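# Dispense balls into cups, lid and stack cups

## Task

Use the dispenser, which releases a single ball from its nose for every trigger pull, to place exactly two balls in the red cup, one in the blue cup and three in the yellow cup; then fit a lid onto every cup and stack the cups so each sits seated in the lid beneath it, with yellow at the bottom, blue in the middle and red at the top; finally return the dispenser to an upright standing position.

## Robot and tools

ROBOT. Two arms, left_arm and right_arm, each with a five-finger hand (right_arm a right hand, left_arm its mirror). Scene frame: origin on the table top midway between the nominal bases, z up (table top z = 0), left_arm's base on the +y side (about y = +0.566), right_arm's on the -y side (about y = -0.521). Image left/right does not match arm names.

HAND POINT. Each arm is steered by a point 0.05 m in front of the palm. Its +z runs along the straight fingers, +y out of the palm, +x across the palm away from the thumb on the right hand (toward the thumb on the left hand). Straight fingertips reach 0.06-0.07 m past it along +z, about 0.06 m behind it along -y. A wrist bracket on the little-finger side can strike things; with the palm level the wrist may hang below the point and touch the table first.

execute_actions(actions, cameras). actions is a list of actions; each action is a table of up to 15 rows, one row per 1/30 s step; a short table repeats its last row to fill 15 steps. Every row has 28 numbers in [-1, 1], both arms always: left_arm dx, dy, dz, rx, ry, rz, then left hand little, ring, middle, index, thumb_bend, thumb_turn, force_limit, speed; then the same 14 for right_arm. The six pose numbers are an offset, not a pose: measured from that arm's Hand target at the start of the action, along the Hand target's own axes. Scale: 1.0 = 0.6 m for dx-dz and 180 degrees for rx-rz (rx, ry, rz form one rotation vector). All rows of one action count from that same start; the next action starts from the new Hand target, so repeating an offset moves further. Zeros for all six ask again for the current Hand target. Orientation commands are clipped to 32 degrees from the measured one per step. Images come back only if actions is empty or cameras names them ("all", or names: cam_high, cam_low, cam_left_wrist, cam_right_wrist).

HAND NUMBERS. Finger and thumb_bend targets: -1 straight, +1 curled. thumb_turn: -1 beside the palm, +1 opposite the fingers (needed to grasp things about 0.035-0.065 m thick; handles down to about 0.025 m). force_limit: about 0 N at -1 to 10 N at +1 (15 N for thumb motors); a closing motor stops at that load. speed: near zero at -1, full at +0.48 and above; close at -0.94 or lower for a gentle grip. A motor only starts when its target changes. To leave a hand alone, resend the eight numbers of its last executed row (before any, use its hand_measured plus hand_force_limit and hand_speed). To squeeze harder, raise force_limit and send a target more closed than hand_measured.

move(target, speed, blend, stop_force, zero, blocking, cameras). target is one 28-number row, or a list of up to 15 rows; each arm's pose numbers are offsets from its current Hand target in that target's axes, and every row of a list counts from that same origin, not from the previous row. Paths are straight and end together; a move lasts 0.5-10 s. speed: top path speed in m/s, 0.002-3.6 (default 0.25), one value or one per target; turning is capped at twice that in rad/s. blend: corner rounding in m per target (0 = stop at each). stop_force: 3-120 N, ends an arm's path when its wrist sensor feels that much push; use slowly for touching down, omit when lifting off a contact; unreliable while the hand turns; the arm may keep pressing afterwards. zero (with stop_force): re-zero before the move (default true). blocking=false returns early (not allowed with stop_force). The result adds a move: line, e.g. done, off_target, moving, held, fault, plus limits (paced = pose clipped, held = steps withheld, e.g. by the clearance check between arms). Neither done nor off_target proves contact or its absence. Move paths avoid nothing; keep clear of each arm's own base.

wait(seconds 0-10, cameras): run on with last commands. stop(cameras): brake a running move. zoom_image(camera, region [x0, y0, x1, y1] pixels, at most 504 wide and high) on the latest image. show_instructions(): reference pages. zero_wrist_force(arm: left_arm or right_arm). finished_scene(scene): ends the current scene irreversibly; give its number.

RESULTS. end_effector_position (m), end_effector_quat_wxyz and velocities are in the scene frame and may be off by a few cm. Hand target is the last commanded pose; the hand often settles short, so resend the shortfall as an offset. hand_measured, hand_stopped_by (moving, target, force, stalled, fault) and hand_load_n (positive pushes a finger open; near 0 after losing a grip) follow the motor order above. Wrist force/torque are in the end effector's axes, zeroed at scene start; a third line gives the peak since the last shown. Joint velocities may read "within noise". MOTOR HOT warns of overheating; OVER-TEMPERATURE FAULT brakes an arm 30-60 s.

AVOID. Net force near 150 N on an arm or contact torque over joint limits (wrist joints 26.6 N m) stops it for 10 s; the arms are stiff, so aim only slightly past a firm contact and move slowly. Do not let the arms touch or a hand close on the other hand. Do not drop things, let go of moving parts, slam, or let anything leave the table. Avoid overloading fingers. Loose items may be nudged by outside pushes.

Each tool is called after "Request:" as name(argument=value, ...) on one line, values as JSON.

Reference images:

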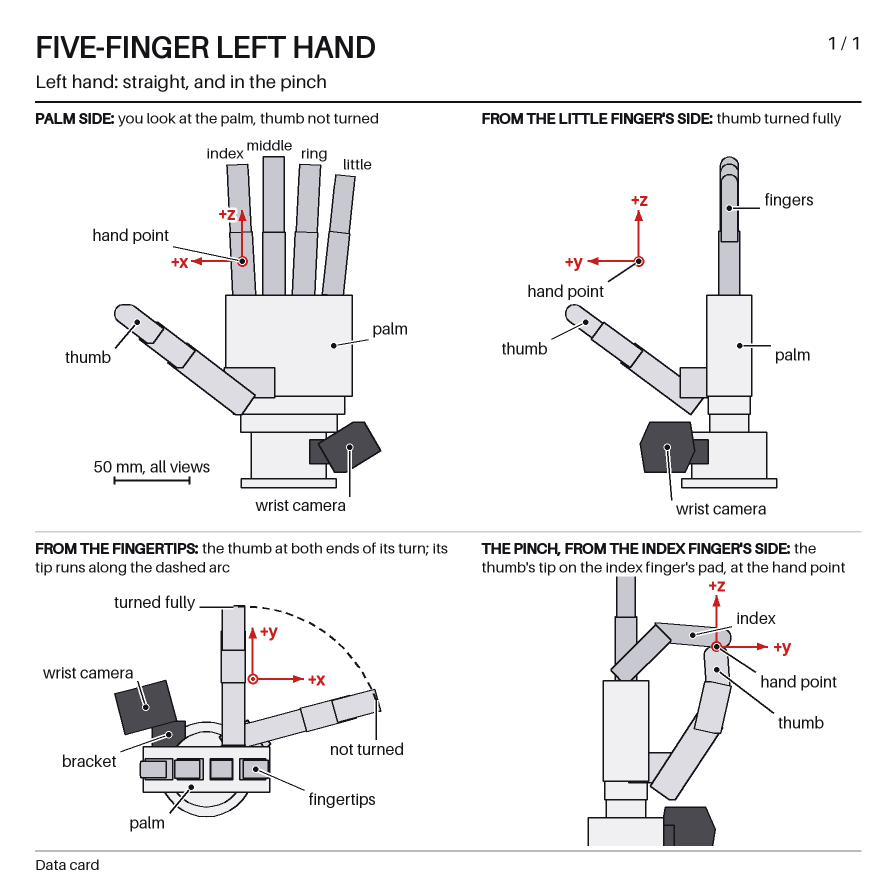

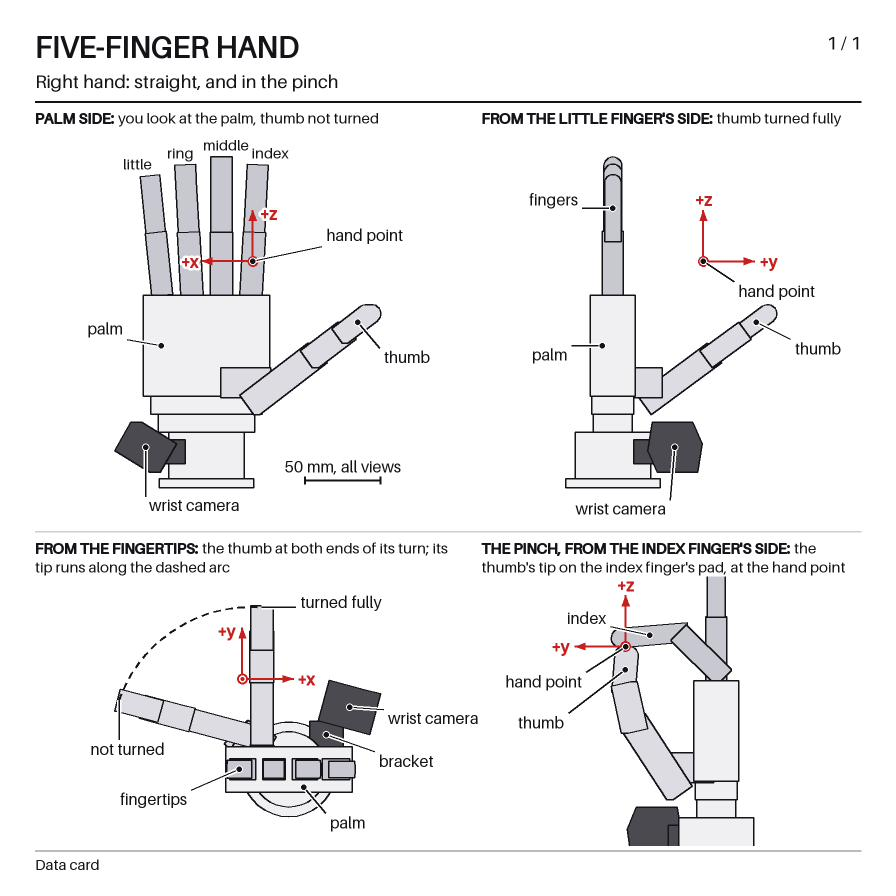

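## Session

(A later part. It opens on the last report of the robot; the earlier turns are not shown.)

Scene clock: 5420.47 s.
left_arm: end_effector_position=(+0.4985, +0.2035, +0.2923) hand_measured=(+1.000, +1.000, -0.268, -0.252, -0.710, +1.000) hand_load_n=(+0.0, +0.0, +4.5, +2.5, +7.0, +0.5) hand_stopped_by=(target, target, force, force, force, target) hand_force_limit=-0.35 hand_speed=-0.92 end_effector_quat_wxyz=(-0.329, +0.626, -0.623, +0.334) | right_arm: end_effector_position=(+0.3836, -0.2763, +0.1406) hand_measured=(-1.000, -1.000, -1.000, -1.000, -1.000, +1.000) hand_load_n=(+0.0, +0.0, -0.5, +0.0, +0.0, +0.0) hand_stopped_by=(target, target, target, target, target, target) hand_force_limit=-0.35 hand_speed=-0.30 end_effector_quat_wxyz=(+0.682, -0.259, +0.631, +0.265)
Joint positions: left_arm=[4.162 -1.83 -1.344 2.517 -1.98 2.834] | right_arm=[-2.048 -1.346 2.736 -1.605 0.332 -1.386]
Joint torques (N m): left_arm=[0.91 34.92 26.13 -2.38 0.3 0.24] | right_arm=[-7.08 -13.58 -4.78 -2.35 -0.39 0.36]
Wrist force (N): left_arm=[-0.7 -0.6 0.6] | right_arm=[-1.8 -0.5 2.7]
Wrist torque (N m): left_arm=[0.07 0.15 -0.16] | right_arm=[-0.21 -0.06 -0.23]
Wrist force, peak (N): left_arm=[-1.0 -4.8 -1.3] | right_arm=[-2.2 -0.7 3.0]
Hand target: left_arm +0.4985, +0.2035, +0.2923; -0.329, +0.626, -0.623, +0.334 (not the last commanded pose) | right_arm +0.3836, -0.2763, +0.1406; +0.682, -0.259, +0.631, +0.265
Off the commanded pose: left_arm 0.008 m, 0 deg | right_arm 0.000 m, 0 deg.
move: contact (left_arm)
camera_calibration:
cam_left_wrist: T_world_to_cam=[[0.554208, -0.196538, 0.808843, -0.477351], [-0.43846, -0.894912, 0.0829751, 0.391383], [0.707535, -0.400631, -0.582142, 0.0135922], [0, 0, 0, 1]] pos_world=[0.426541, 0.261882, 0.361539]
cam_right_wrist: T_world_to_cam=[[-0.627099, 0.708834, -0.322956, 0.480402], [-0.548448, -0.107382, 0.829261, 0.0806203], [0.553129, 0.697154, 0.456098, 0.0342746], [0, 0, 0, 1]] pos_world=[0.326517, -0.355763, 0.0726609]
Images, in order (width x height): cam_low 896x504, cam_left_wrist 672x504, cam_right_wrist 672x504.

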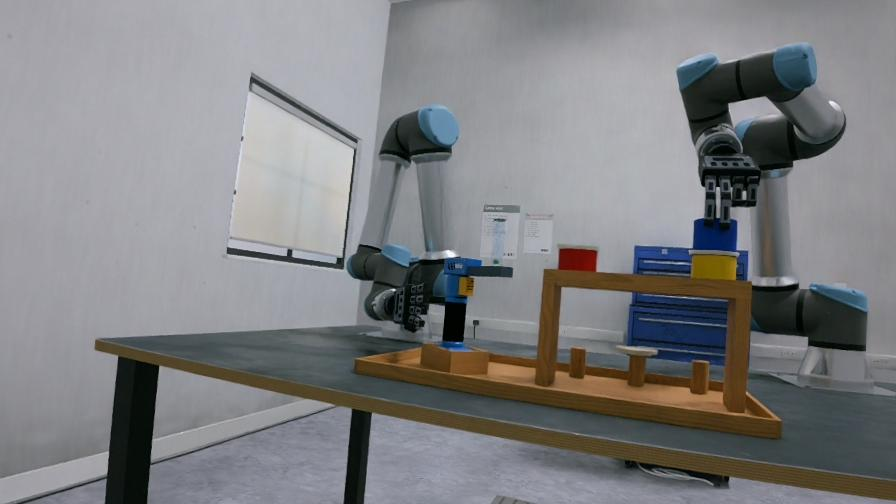

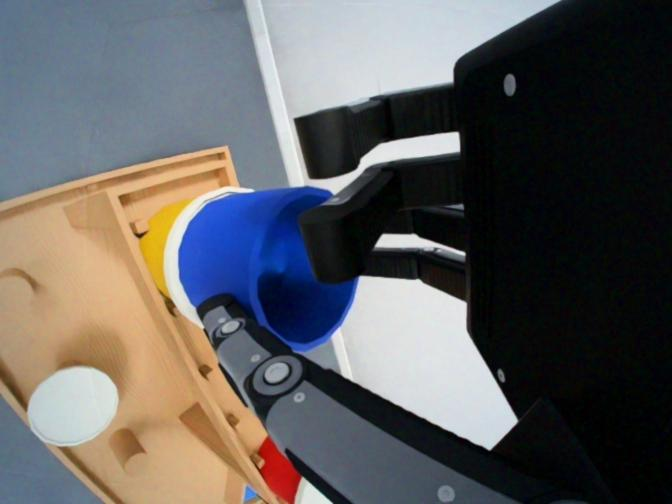

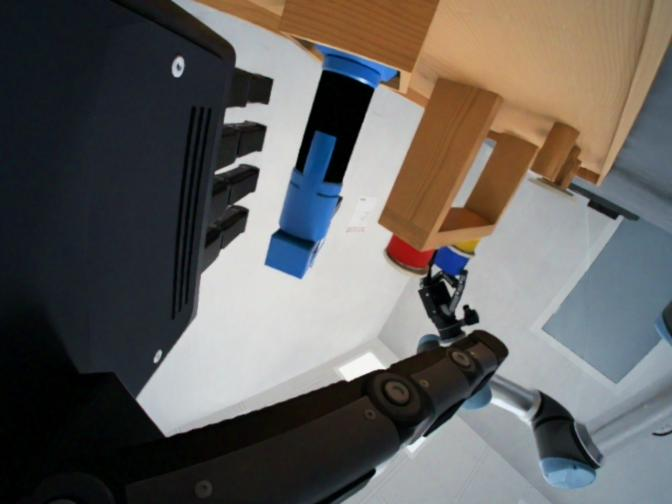

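Request:
move(target=[0.0022,-0.0028,-0.0019,0,0,0,1,1,0.05,0.05,-0.45,1,-0.35,-0.92,0,0,0,0,0,0,-1,-1,-1,-1,-1,1,-0.35,-0.3], speed=0.02)

Request:
move(target=[0,0.0110,0.0075,0,0,0,1,1,0.05,0.05,-0.45,1,-0.35,-0.92,0,0,0,0,0,0,-1,-1,-1,-1,-1,1,-0.35,-0.3], speed=0.015, stop_force=4, cameras=["cam_low","cam_left_wrist","cam_right_wrist"])

Request:
zoom_image(camera="cam_low", region=[670, 190, 770, 290])

Request:
zoom_image(camera="cam_right_wrist", region=[440, 220, 500, 280])

Request:
zoom_image(camera="cam_left_wrist", region=[120, 160, 380, 360])

Scene clock: 5450.60 s.
left_arm: end_effector_position=(+0.4985, +0.2023, +0.2942) hand_measured=(+1.000, +1.000, -0.268, -0.252, -0.710, +1.000) hand_load_n=(+0.0, +0.0, +4.5, +2.5, +6.5, +0.5) hand_stopped_by=(target, target, force, force, force, target) hand_force_limit=-0.35 hand_speed=-0.92 end_effector_quat_wxyz=(-0.329, +0.626, -0.623, +0.334) | right_arm: end_effector_position=(+0.3836, -0.2763, +0.1406) hand_measured=(-1.000, -1.000, -1.000, -1.000, -1.000, +1.000) hand_load_n=(+0.0, +0.0, +0.0, +0.0, +0.0, +0.0) hand_stopped_by=(target, target, target, target, target, target) hand_force_limit=-0.35 hand_speed=-0.30 end_effector_quat_wxyz=(+0.682, -0.259, +0.631, +0.265)
Joint positions: left_arm=[4.16 -1.832 -1.336 2.511 -1.981 2.832] | right_arm=[-2.048 -1.346 2.736 -1.605 0.332 -1.386]
Joint torques (N m): left_arm=[-10.85 21.45 25.67 -2.35 -3.11 -1.61] | right_arm=[-6.54 -12.62 -3.71 -2.42 -0.22 0.28]
Wrist force (N): left_arm=[-0.8 -0.6 0.4] | right_arm=[-2.3 -0.8 2.8]
Wrist torque (N m): left_arm=[0.05 0.17 -0.02] | right_arm=[-0.27 0.01 -0.27]
Wrist force, peak (N): left_arm=[-1.2 -0.6 0.8] | right_arm=[-2.3 -0.8 2.8]
Hand target: left_arm +0.4985, +0.2022, +0.2943; -0.329, +0.626, -0.623, +0.334 | right_arm +0.3836, -0.2763, +0.1406; +0.682, -0.259, +0.631, +0.265
Off the commanded pose: left_arm 0.000 m, 0 deg | right_arm 0.000 m, 0 deg.
move: done

Scene clock: 5451.90 s.
left_arm: end_effector_position=(+0.4985, +0.2022, +0.2915) hand_measured=(+1.000, +1.000, -0.268, -0.252, -0.710, +1.000) hand_load_n=(+0.0, +0.0, +4.0, +2.5, +7.0, +0.5) hand_stopped_by=(target, target, force, force, force, target) hand_force_limit=-0.35 hand_speed=-0.92 end_effector_quat_wxyz=(-0.329, +0.626, -0.623, +0.334) | right_arm: end_effector_position=(+0.3836, -0.2763, +0.1406) hand_measured=(-1.000, -1.000, -1.000, -1.000, -1.000, +1.000) hand_load_n=(-0.5, +0.0, +0.0, +0.0, +0.0, -0.5) hand_stopped_by=(target, target, target, target, target, target) hand_force_limit=-0.35 hand_speed=-0.30 end_effector_quat_wxyz=(+0.682, -0.259, +0.631, +0.265)
Joint positions: left_arm=[4.16 -1.832 -1.342 2.517 -1.982 2.832] | right_arm=[-2.048 -1.346 2.736 -1.605 0.332 -1.386]
Joint torques (N m): left_arm=[-7.94 31.69 25.44 -2.35 -0.46 -0.37] | right_arm=[-6.76 -13.37 -4.53 -2.42 -0.28 0.28]
Wrist force (N): left_arm=[-0.5 -0.9 0.1] | right_arm=[-2.0 -0.7 2.8]
Wrist torque (N m): left_arm=[0.06 0.11 0.02] | right_arm=[-0.25 -0.02 -0.25]
Wrist force, peak (N): left_arm=[-0.7 -5.1 -1.3] | right_arm=[-2.2 -0.6 2.8]
Hand target: left_arm +0.4985, +0.2022, +0.2916; -0.329, +0.626, -0.623, +0.334 (not the last commanded pose) | right_arm +0.3836, -0.2763, +0.1406; +0.682, -0.259, +0.631, +0.265
Off the commanded pose: left_arm 0.005 m, 0 deg | right_arm 0.000 m, 0 deg.
move: contact (left_arm)
camera_calibration:
cam_left_wrist: T_world_to_cam=[[0.554257, -0.196474, 0.808825, -0.476991], [-0.438352, -0.894964, 0.0829882, 0.390249], [0.707564, -0.400547, -0.582165, 0.0125796], [0, 0, 0, 1]] pos_world=[0.426541, 0.260582, 0.360739]
cam_right_wrist: T_world_to_cam=[[-0.627099, 0.708834, -0.322956, 0.480402], [-0.548448, -0.107382, 0.829261, 0.0806203], [0.553129, 0.697154, 0.456098, 0.0342746], [0, 0, 0, 1]] pos_world=[0.326517, -0.355763, 0.0726609]
Images, in order (width x height): cam_low 896x504, cam_left_wrist 672x504, cam_right_wrist 672x504.

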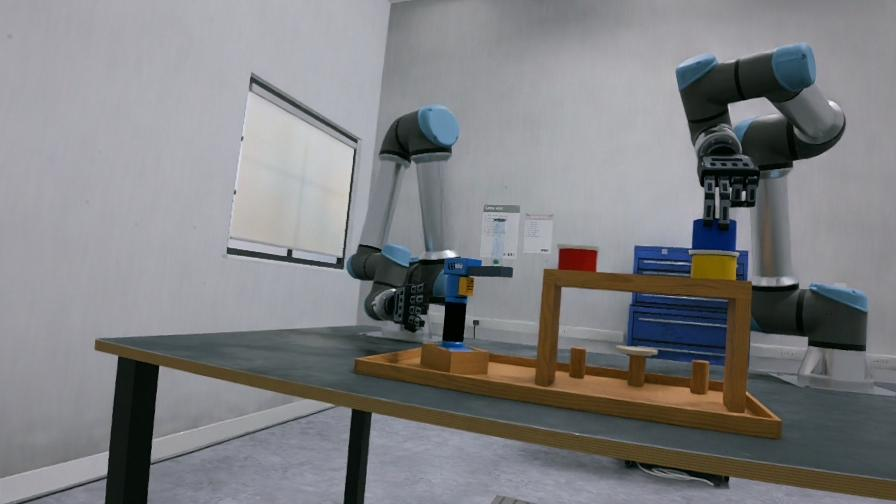

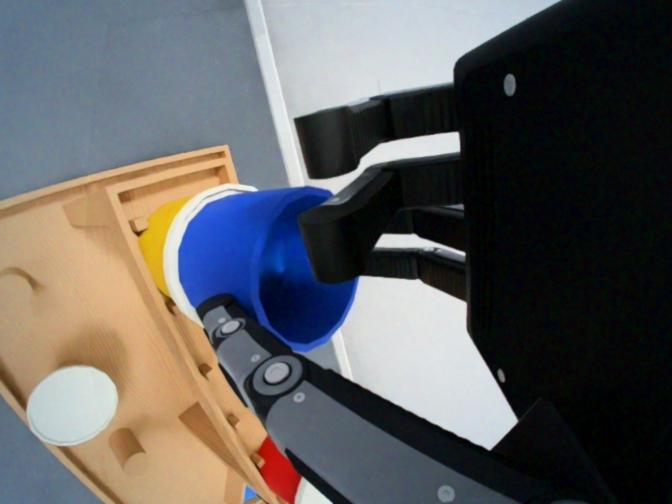

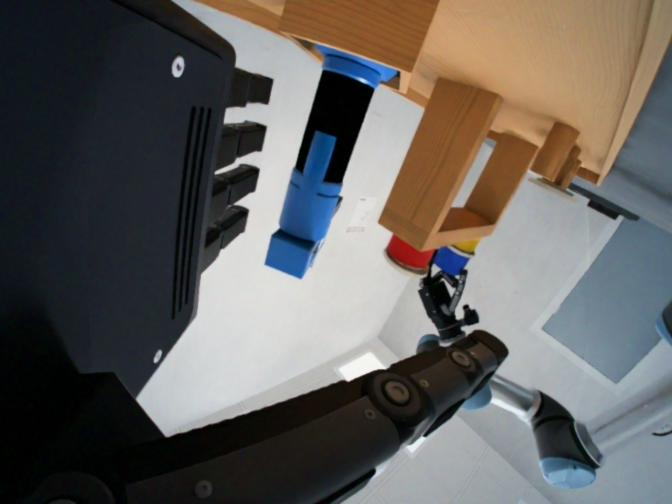

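Scaled by 5.040 from the camera's 896x504 image, which has a finer 1280x720 frame.

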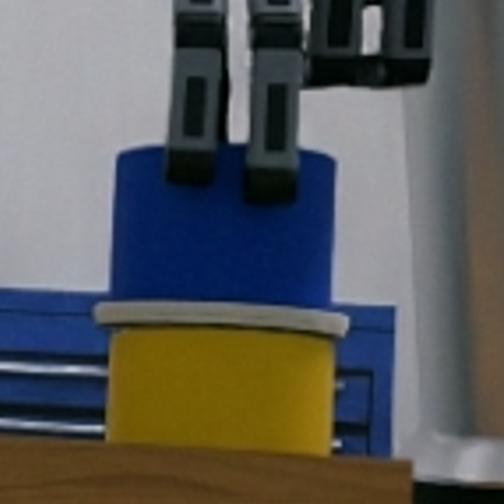

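Scaled by 8.400 from the camera's 672x504 image, which has a finer 960x720 frame.

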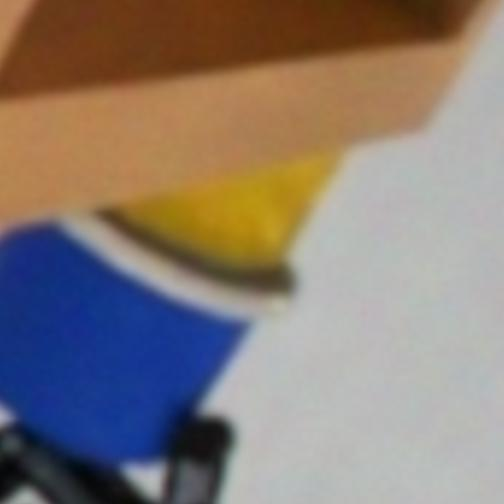

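Scaled by 1.938 from the camera's 672x504 image, which has a finer 960x720 frame.

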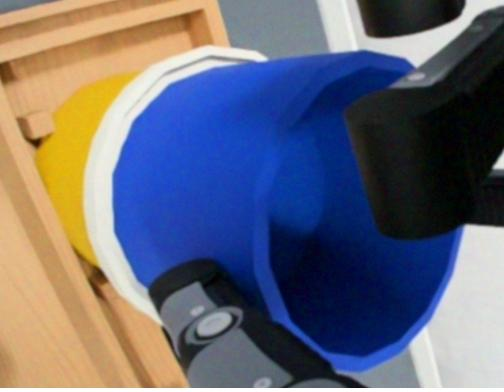

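Request:
zoom_image(camera="cam_right_wrist", region=[456, 234, 486, 264])

Request:
zoom_image(camera="cam_low", region=[684, 216, 744, 276])

Scaled by 16.800 from the camera's 672x504 image, which has a finer 960x720 frame.

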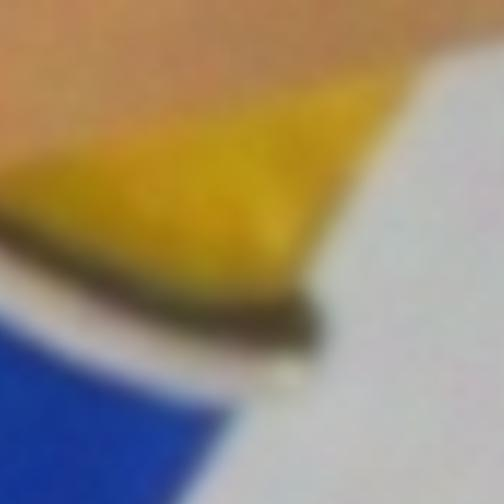

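Scaled by 8.400 from the camera's 896x504 image, which has a finer 1280x720 frame.

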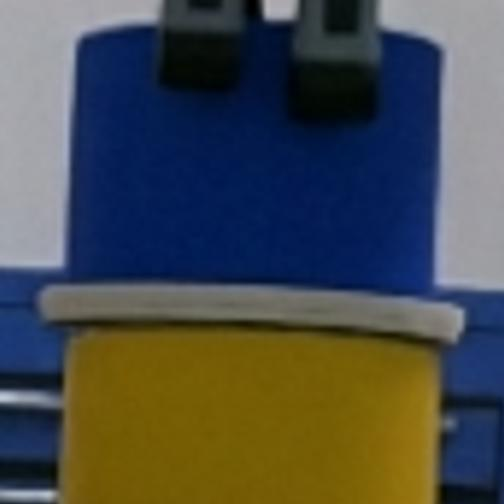

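Request:
move(target=[0,-0.0033,0.0004,0,0,0,1,1,0.05,0.05,-0.45,1,-0.35,-0.92,0,0,0,0,0,0,-1,-1,-1,-1,-1,1,-0.35,-0.3], speed=0.02)

Request:
move(target=[0,0.0097,0.0065,0,0,0,1,1,0.05,0.05,-0.45,1,-0.35,-0.92,0,0,0,0,0,0,-1,-1,-1,-1,-1,1,-0.35,-0.3], speed=0.015, stop_force=5, cameras=["cam_low","cam_left_wrist","cam_right_wrist"])

Request:
zoom_image(camera="cam_low", region=[684, 216, 744, 276])

Request:
zoom_image(camera="cam_right_wrist", region=[456, 234, 486, 264])

Request:
zoom_image(camera="cam_left_wrist", region=[120, 160, 380, 360])

Scene clock: 5485.87 s.
left_arm: end_effector_position=(+0.4997, +0.2022, +0.2930) hand_measured=(+1.000, +1.000, -0.268, -0.252, -0.710, +1.000) hand_load_n=(+0.0, +0.0, +4.0, +2.5, +7.0, +0.5) hand_stopped_by=(target, target, force, force, force, target) hand_force_limit=-0.35 hand_speed=-0.92 end_effector_quat_wxyz=(-0.329, +0.626, -0.623, +0.334) | right_arm: end_effector_position=(+0.3836, -0.2763, +0.1406) hand_measured=(-1.000, -1.000, -1.000, -1.000, -1.000, +1.000) hand_load_n=(+0.0, +0.0, +0.0, +0.0, +0.0, -0.5) hand_stopped_by=(target, target, target, target, target, target) hand_force_limit=-0.35 hand_speed=-0.30 end_effector_quat_wxyz=(+0.682, -0.259, +0.631, +0.265)
Joint positions: left_arm=[4.161 -1.834 -1.336 2.513 -1.981 2.833] | right_arm=[-2.048 -1.346 2.736 -1.605 0.332 -1.386]
Joint torques (N m): left_arm=[10.56 21.52 25.91 -2.39 2.15 1.56] | right_arm=[-6.35 -12.98 -4.38 -2.44 -0.24 0.32]
Wrist force (N): left_arm=[-0.6 -0.2 0.4] | right_arm=[-2.0 -0.8 2.6]
Wrist torque (N m): left_arm=[0.11 0.14 -0.16] | right_arm=[-0.26 -0.02 -0.25]
Wrist force, peak (N): left_arm=[-0.8 -1.1 0.5] | right_arm=[-2.2 -0.6 2.9]
Hand target: left_arm +0.4998, +0.2022, +0.2931; -0.329, +0.626, -0.623, +0.334 | right_arm +0.3836, -0.2763, +0.1406; +0.682, -0.259, +0.631, +0.265
Off the commanded pose: left_arm 0.000 m, 0 deg | right_arm 0.000 m, 0 deg.
move: done

Scene clock: 5487.13 s.
left_arm: end_effector_position=(+0.4998, +0.2022, +0.2907) hand_measured=(+1.000, +1.000, -0.268, -0.252, -0.710, +1.000) hand_load_n=(+0.0, +0.0, +3.5, +3.0, +7.5, +0.5) hand_stopped_by=(target, target, force, force, force, target) hand_force_limit=-0.35 hand_speed=-0.92 end_effector_quat_wxyz=(-0.329, +0.626, -0.623, +0.334) | right_arm: end_effector_position=(+0.3836, -0.2763, +0.1406) hand_measured=(-1.000, -1.000, -1.000, -1.000, -1.000, +1.000) hand_load_n=(+0.0, -0.5, +0.0, +0.0, +0.0, -0.5) hand_stopped_by=(target, target, target, target, target, target) hand_force_limit=-0.35 hand_speed=-0.30 end_effector_quat_wxyz=(+0.682, -0.259, +0.631, +0.265)
Joint positions: left_arm=[4.161 -1.835 -1.341 2.519 -1.98 2.833] | right_arm=[-2.048 -1.346 2.736 -1.605 0.332 -1.386]
Joint torques (N m): left_arm=[7.84 27.92 25.59 -2.23 1.32 0.82] | right_arm=[-6.08 -13.05 -4.11 -2.28 -0.12 0.23]
Wrist force (N): left_arm=[-0.8 -0.9 -0.1] | right_arm=[-2.2 -0.6 2.6]
Wrist torque (N m): left_arm=[0.09 0.15 -0.16] | right_arm=[-0.22 0.01 -0.26]
Wrist force, peak (N): left_arm=[-0.5 -6.2 -1.4] | right_arm=[-2.2 -0.8 2.9]
Hand target: left_arm +0.4998, +0.2022, +0.2907; -0.329, +0.626, -0.623, +0.334 (not the last commanded pose) | right_arm +0.3836, -0.2763, +0.1406; +0.682, -0.259, +0.631, +0.265
Off the commanded pose: left_arm 0.005 m, 0 deg | right_arm 0.000 m, 0 deg.
move: contact (left_arm)
camera_calibration:
cam_left_wrist: T_world_to_cam=[[0.554243, -0.196466, 0.808836, -0.477064], [-0.438416, -0.894928, 0.0830404, 0.390884], [0.707535, -0.400631, -0.582141, 0.01122], [0, 0, 0, 1]] pos_world=[0.427841, 0.260582, 0.359939]
cam_right_wrist: T_world_to_cam=[[-0.627099, 0.708834, -0.322956, 0.480402], [-0.548448, -0.107382, 0.829261, 0.0806203], [0.553129, 0.697154, 0.456098, 0.0342746], [0, 0, 0, 1]] pos_world=[0.326517, -0.355763, 0.0726609]
Images, in order (width x height): cam_low 896x504, cam_left_wrist 672x504, cam_right_wrist 672x504.

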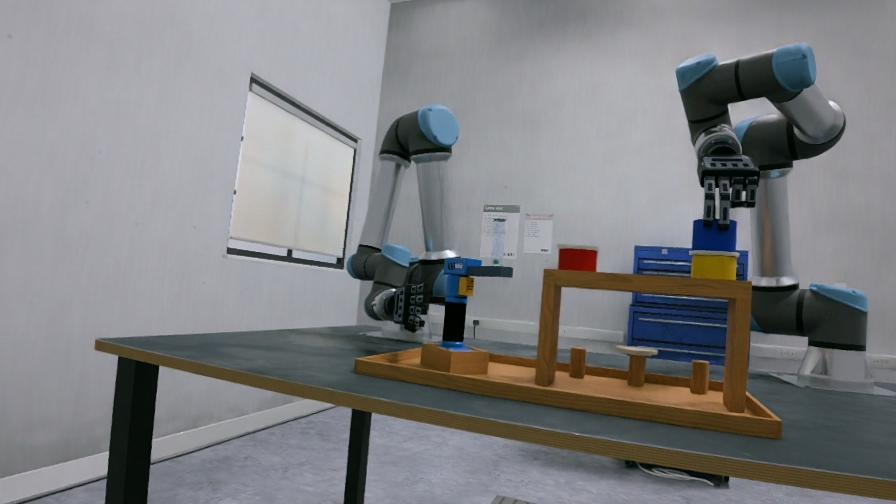

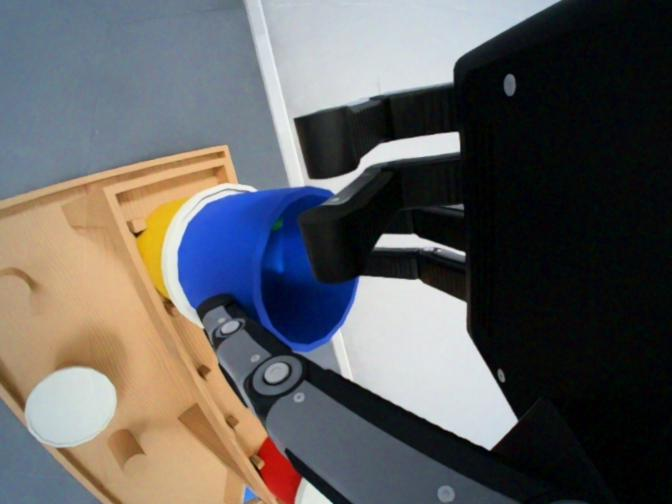

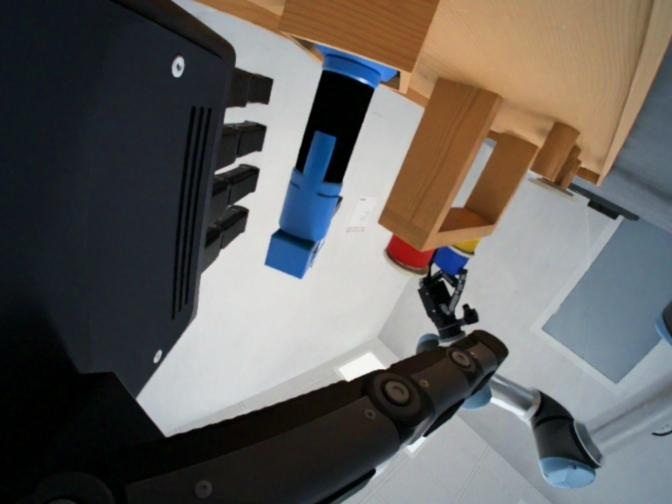

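Scaled by 8.400 from the camera's 896x504 image, which has a finer 1280x720 frame.

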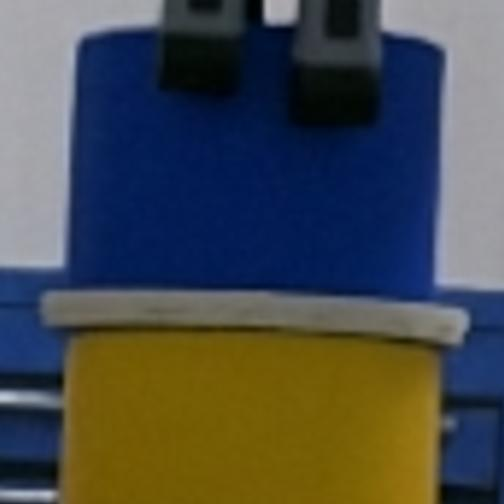

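Scaled by 16.800 from the camera's 672x504 image, which has a finer 960x720 frame.

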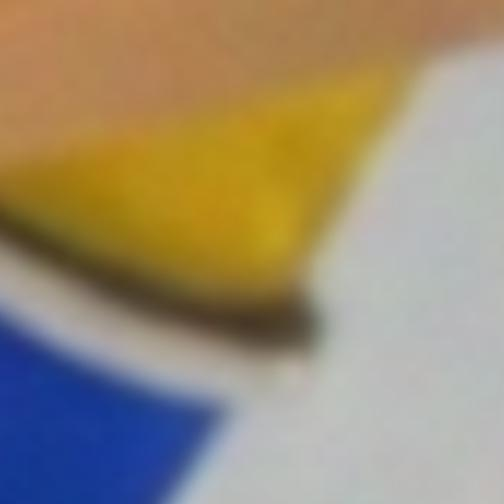

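Scaled by 1.938 from the camera's 672x504 image, which has a finer 960x720 frame.

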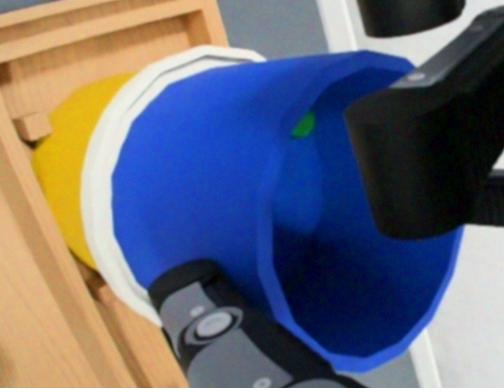

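Request:
wait(seconds=0, cameras=["cam_high"])

Request:
zoom_image(camera="cam_high", region=[460, 235, 530, 305])

Request:
zoom_image(camera="cam_high", region=[530, 165, 600, 235])

Scene clock: 5512.10 s.
left_arm: end_effector_position=(+0.4998, +0.2022, +0.2907) hand_measured=(+1.000, +1.000, -0.268, -0.252, -0.710, +1.000) hand_load_n=(+0.0, +0.0, +4.0, +3.0, +7.5, +0.5) hand_stopped_by=(target, target, force, force, force, target) hand_force_limit=-0.35 hand_speed=-0.92 end_effector_quat_wxyz=(-0.329, +0.626, -0.623, +0.334) | right_arm: end_effector_position=(+0.3836, -0.2763, +0.1406) hand_measured=(-1.000, -1.000, -1.000, -1.000, -1.000, +1.000) hand_load_n=(+0.0, +0.0, +0.0, +0.0, +0.0, +0.0) hand_stopped_by=(target, target, target, target, target, target) hand_force_limit=-0.35 hand_speed=-0.30 end_effector_quat_wxyz=(+0.682, -0.259, +0.631, +0.265)
Joint positions: left_arm=[4.161 -1.835 -1.341 2.519 -1.98 2.833] | right_arm=[-2.048 -1.346 2.736 -1.605 0.332 -1.386]
Joint torques (N m): left_arm=[8.02 35.15 25.72 -2.25 1.42 0.86] | right_arm=[-6.37 -13.22 -4.2 -2.38 -0.25 0.24]
Wrist force (N): left_arm=[-1.0 -0.6 0.6] | right_arm=[-2.0 -0.7 2.6]
Wrist torque (N m): left_arm=[0.09 0.20 -0.17] | right_arm=[-0.24 -0.03 -0.25]
Wrist force, peak (N): left_arm=[-1.2 -0.7 0.7] | right_arm=[-2.3 -0.6 2.9]
Hand target: left_arm +0.4998, +0.2022, +0.2907; -0.329, +0.626, -0.623, +0.334 (not the last commanded pose) | right_arm +0.3836, -0.2763, +0.1406; +0.682, -0.259, +0.631, +0.265
Off the commanded pose: left_arm 0.005 m, 0 deg | right_arm 0.000 m, 0 deg.
Images, in order (width x height): cam_high 896x504.

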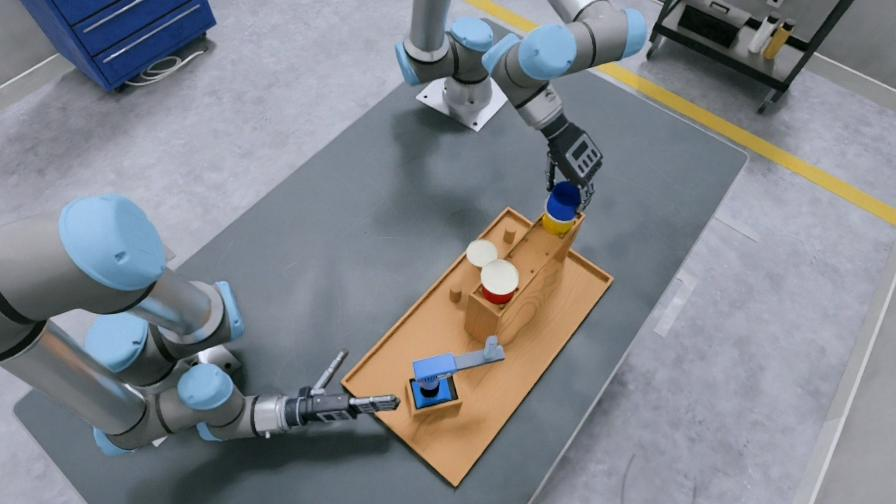

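Scaled by 7.200 from the camera's 896x504 image, which has a finer 1280x720 frame.

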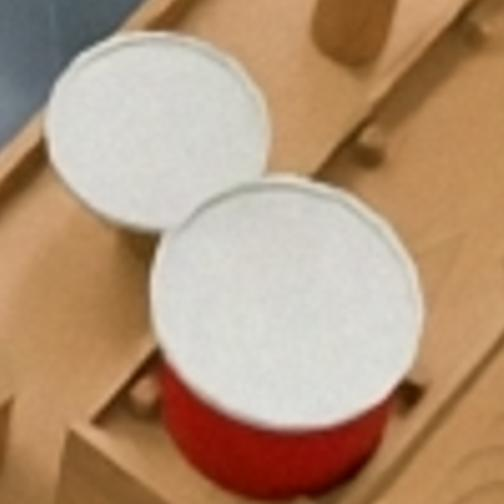

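Scaled by 7.200 from the camera's 896x504 image, which has a finer 1280x720 frame.

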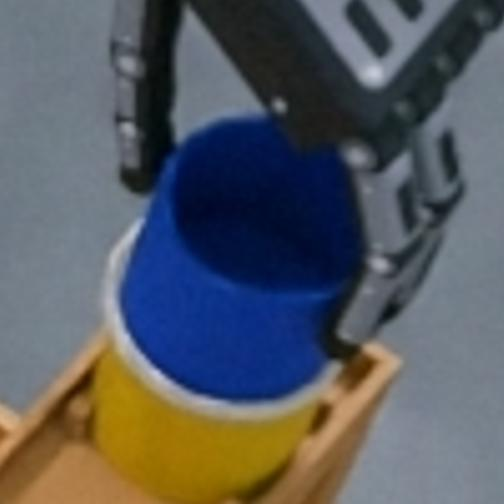

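Request:
move(target=[-0.01,0.0014,0.0009,0,0,0,1,1,0.05,0.05,-0.45,1,-0.35,-0.92,0,0,0,0,0,0,-1,-1,-1,-1,-1,1,-0.35,-0.3], speed=0.01, stop_force=3, cameras=["cam_low"])

Request:
zoom_image(camera="cam_low", region=[684, 216, 744, 276])

Scene clock: 5529.13 s.
left_arm: end_effector_position=(+0.4998, +0.2081, +0.2896) hand_measured=(+1.000, +1.000, -0.268, -0.252, -0.710, +1.000) hand_load_n=(+0.0, +0.0, +4.0, +3.0, +8.5, +0.5) hand_stopped_by=(target, target, force, force, force, target) hand_force_limit=-0.35 hand_speed=-0.92 end_effector_quat_wxyz=(-0.329, +0.626, -0.623, +0.334) | right_arm: end_effector_position=(+0.3836, -0.2763, +0.1406) hand_measured=(-1.000, -1.000, -1.000, -1.000, -1.000, +1.000) hand_load_n=(+0.0, +0.0, +0.0, +0.0, +0.0, +0.0) hand_stopped_by=(target, target, target, target, target, target) hand_force_limit=-0.35 hand_speed=-0.30 end_effector_quat_wxyz=(+0.682, -0.259, +0.631, +0.265)
Joint positions: left_arm=[4.173 -1.823 -1.358 2.528 -1.971 2.841] | right_arm=[-2.048 -1.346 2.736 -1.605 0.332 -1.386]
Joint torques (N m): left_arm=[10.45 36.08 10.17 1.58 2.14 1.5] | right_arm=[-6.76 -13.79 -4.83 -2.32 -0.2 0.33]
Wrist force (N): left_arm=[-0.7 -0.5 0.4] | right_arm=[-2.3 -0.5 2.6]
Wrist torque (N m): left_arm=[0.07 0.15 -0.20] | right_arm=[-0.21 0.01 -0.25]
Wrist force, peak (N): left_arm=[0.7 -5.3 -2.5] | right_arm=[-2.1 -0.4 3.1]
Hand target: left_arm +0.4998, +0.2081, +0.2896; -0.329, +0.626, -0.623, +0.334 | right_arm +0.3836, -0.2763, +0.1406; +0.682, -0.259, +0.631, +0.265
Off the commanded pose: left_arm 0.000 m, 0 deg | right_arm 0.000 m, 0 deg.
move: done
Images, in order (width x height): cam_low 896x504.

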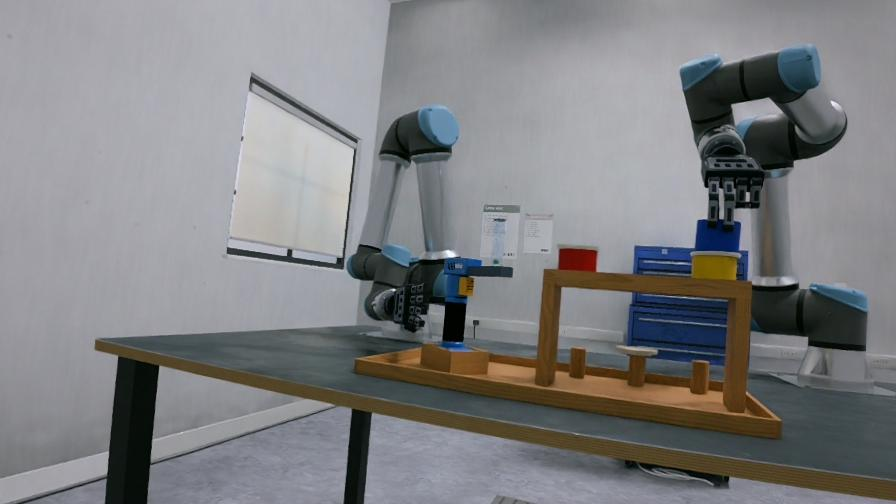

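Scaled by 8.400 from the camera's 896x504 image, which has a finer 1280x720 frame.

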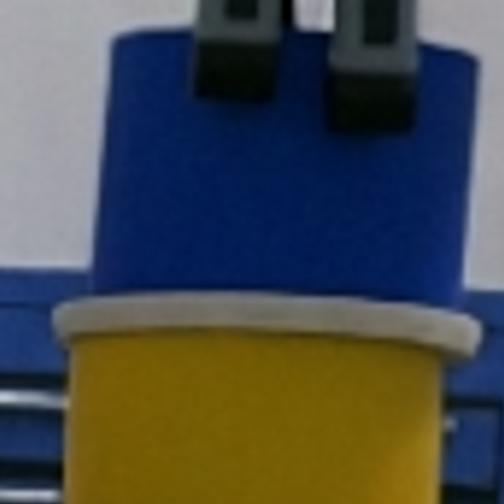

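Request:
move(target=[0.0093,-0.0015,-0.001,0,0,0,1,1,0.05,0.05,-0.45,1,-0.35,-0.92,0,0,0,0,0,0,-1,-1,-1,-1,-1,1,-0.35,-0.3], speed=0.01, cameras=["cam_low","cam_left_wrist","cam_right_wrist"])

Request:
zoom_image(camera="cam_low", region=[684, 216, 744, 276])

Request:
zoom_image(camera="cam_right_wrist", region=[456, 234, 486, 264])

Request:
zoom_image(camera="cam_left_wrist", region=[120, 160, 380, 360])

Scene clock: 5542.57 s.
left_arm: end_effector_position=(+0.4998, +0.2027, +0.2907) hand_measured=(+1.000, +1.000, -0.268, -0.252, -0.710, +1.000) hand_load_n=(+0.5, +0.0, +4.0, +3.0, +8.5, +0.5) hand_stopped_by=(target, target, force, force, force, target) hand_force_limit=-0.35 hand_speed=-0.92 end_effector_quat_wxyz=(-0.329, +0.626, -0.623, +0.334) | right_arm: end_effector_position=(+0.3836, -0.2763, +0.1406) hand_measured=(-1.000, -1.000, -1.000, -1.000, -1.000, +1.000) hand_load_n=(+0.0, +0.0, +0.0, +0.0, +0.0, +0.0) hand_stopped_by=(target, target, target, target, target, target) hand_force_limit=-0.35 hand_speed=-0.30 end_effector_quat_wxyz=(+0.682, -0.259, +0.631, +0.265)
Joint positions: left_arm=[4.162 -1.833 -1.343 2.52 -1.98 2.834] | right_arm=[-2.048 -1.346 2.736 -1.605 0.332 -1.386]
Joint torques (N m): left_arm=[-12.19 21.22 26.18 -2.29 -3.22 -1.38] | right_arm=[-7.24 -13.33 -4.91 -2.35 -0.15 0.31]
Wrist force (N): left_arm=[-0.8 -0.2 0.6] | right_arm=[-2.2 -0.6 2.8]
Wrist torque (N m): left_arm=[0.10 0.18 -0.02] | right_arm=[-0.23 0.01 -0.26]
Wrist force, peak (N): left_arm=[-1.1 -0.7 0.6] | right_arm=[-2.3 -0.9 2.8]
Hand target: left_arm +0.4998, +0.2026, +0.2908; -0.329, +0.626, -0.623, +0.334 | right_arm +0.3836, -0.2763, +0.1406; +0.682, -0.259, +0.631, +0.265
Off the commanded pose: left_arm 0.000 m, 0 deg | right_arm 0.000 m, 0 deg.
move: done
camera_calibration:
cam_left_wrist: T_world_to_cam=[[0.554186, -0.196434, 0.808883, -0.476967], [-0.438422, -0.894925, 0.0830448, 0.391332], [0.707577, -0.400654, -0.582075, 0.011385], [0, 0, 0, 1]] pos_world=[0.427841, 0.261082, 0.359939]
cam_right_wrist: T_world_to_cam=[[-0.627099, 0.708834, -0.322956, 0.480402], [-0.548448, -0.107382, 0.829261, 0.0806203], [0.553129, 0.697154, 0.456098, 0.0342746], [0, 0, 0, 1]] pos_world=[0.326517, -0.355763, 0.0726609]
Images, in order (width x height): cam_low 896x504, cam_left_wrist 672x504, cam_right_wrist 672x504.

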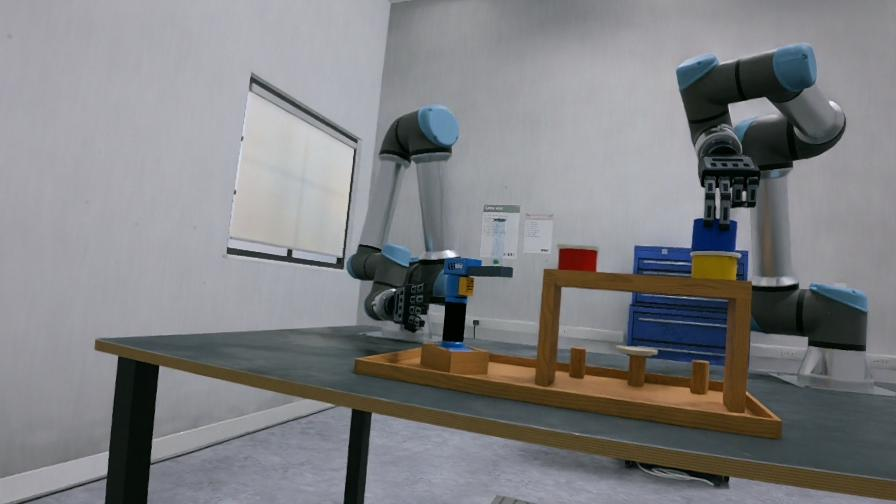

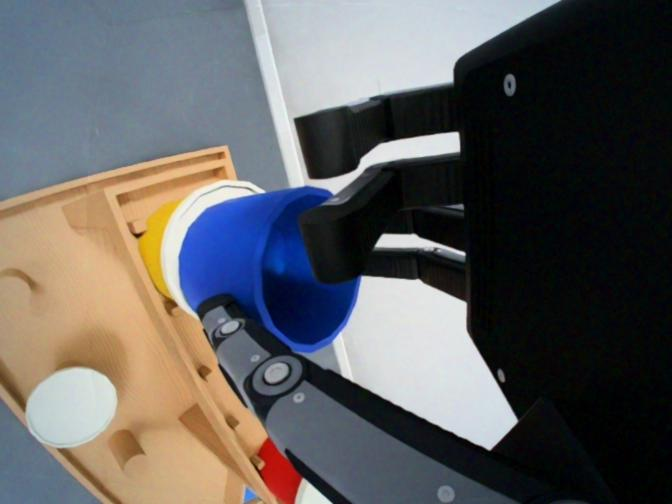

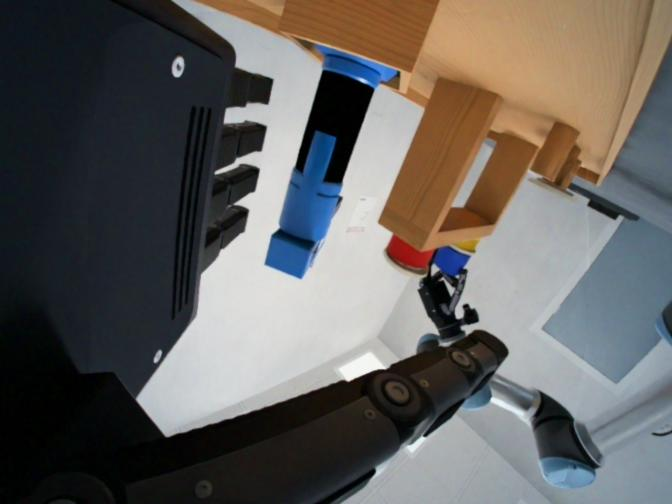

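Scaled by 8.400 from the camera's 896x504 image, which has a finer 1280x720 frame.

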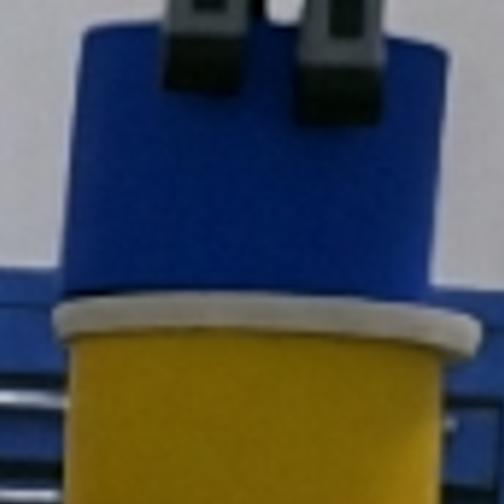

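Scaled by 16.800 from the camera's 672x504 image, which has a finer 960x720 frame.

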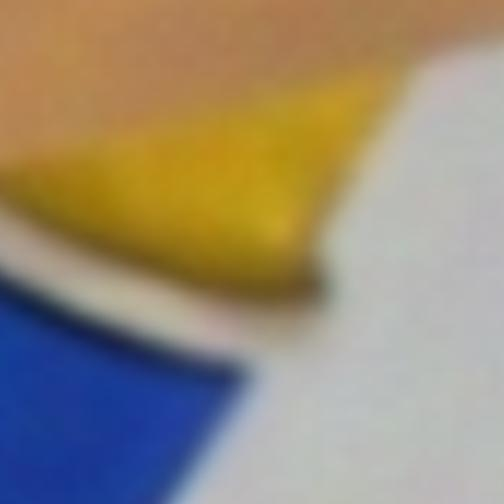

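Scaled by 1.938 from the camera's 672x504 image, which has a finer 960x720 frame.

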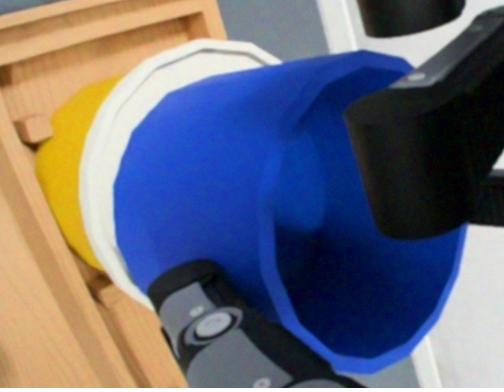

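Request:
move(target=[[0,-0.0083,-0.0056,0,0,0,1,1,0.05,0.05,-0.45,1,-0.35,-0.92,0,0,0,0,0,0,-1,-1,-1,-1,-1,1,-0.35,-0.3],[-0.007,-0.0083,-0.0056,0,0,0,1,1,0.05,0.05,-0.45,1,-0.35,-0.92,0,0,0,0,0,0,-1,-1,-1,-1,-1,1,-0.35,-0.3]], speed=0.02, cameras=["cam_low"])

Request:
zoom_image(camera="cam_low", region=[684, 216, 744, 276])

Scene clock: 5571.37 s.
left_arm: end_effector_position=(+0.4998, +0.2067, +0.2967) hand_measured=(+1.000, +1.000, -0.268, -0.252, -0.710, +1.000) hand_load_n=(+0.0, +0.0, +4.0, +3.0, +8.5, +0.5) hand_stopped_by=(target, target, force, force, force, target) hand_force_limit=-0.35 hand_speed=-0.92 end_effector_quat_wxyz=(-0.329, +0.626, -0.623, +0.334) | right_arm: end_effector_position=(+0.3836, -0.2763, +0.1406) hand_measured=(-1.000, -1.000, -1.000, -1.000, -1.000, +1.000) hand_load_n=(+0.0, +0.0, +0.0, +0.0, +0.0, -0.5) hand_stopped_by=(target, target, target, target, target, target) hand_force_limit=-0.35 hand_speed=-0.30 end_effector_quat_wxyz=(+0.682, -0.259, +0.631, +0.265)
Joint positions: left_arm=[4.17 -1.826 -1.337 2.508 -1.973 2.839] | right_arm=[-2.048 -1.346 2.736 -1.605 0.332 -1.386]
Joint torques (N m): left_arm=[10.95 35.46 10.64 1.59 2.09 1.52] | right_arm=[-6.39 -13.64 -5.3 -2.24 -0.1 0.28]
Wrist force (N): left_arm=[-0.9 -0.4 0.4] | right_arm=[-1.9 -0.6 2.4]
Wrist torque (N m): left_arm=[0.08 0.19 -0.23] | right_arm=[-0.21 -0.03 -0.24]
Wrist force, peak (N): left_arm=[-0.9 -0.3 1.0] | right_arm=[-2.3 -0.5 2.9]
Hand target: left_arm +0.4998, +0.2068, +0.2967; -0.329, +0.626, -0.623, +0.334 | right_arm +0.3836, -0.2763, +0.1406; +0.682, -0.259, +0.631, +0.265
Off the commanded pose: left_arm 0.000 m, 0 deg | right_arm 0.000 m, 0 deg.
move: done
Images, in order (width x height): cam_low 896x504.

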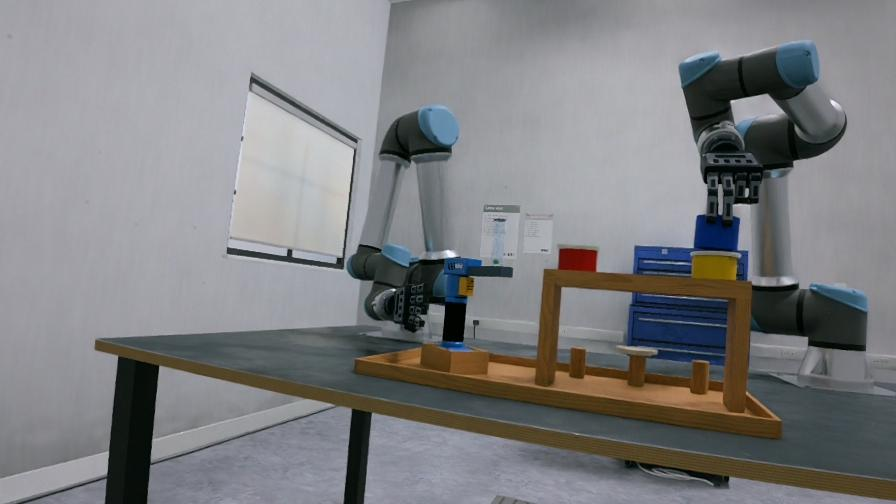

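Scaled by 8.400 from the camera's 896x504 image, which has a finer 1280x720 frame.

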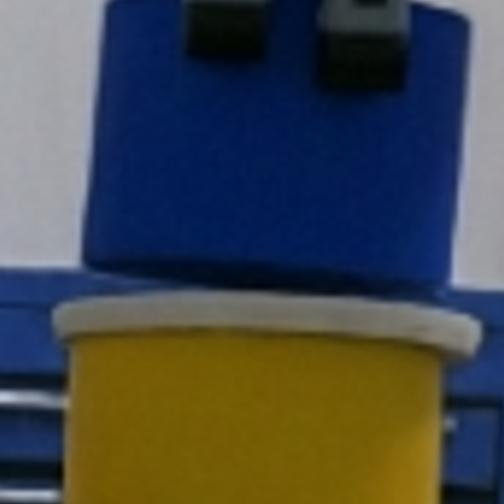

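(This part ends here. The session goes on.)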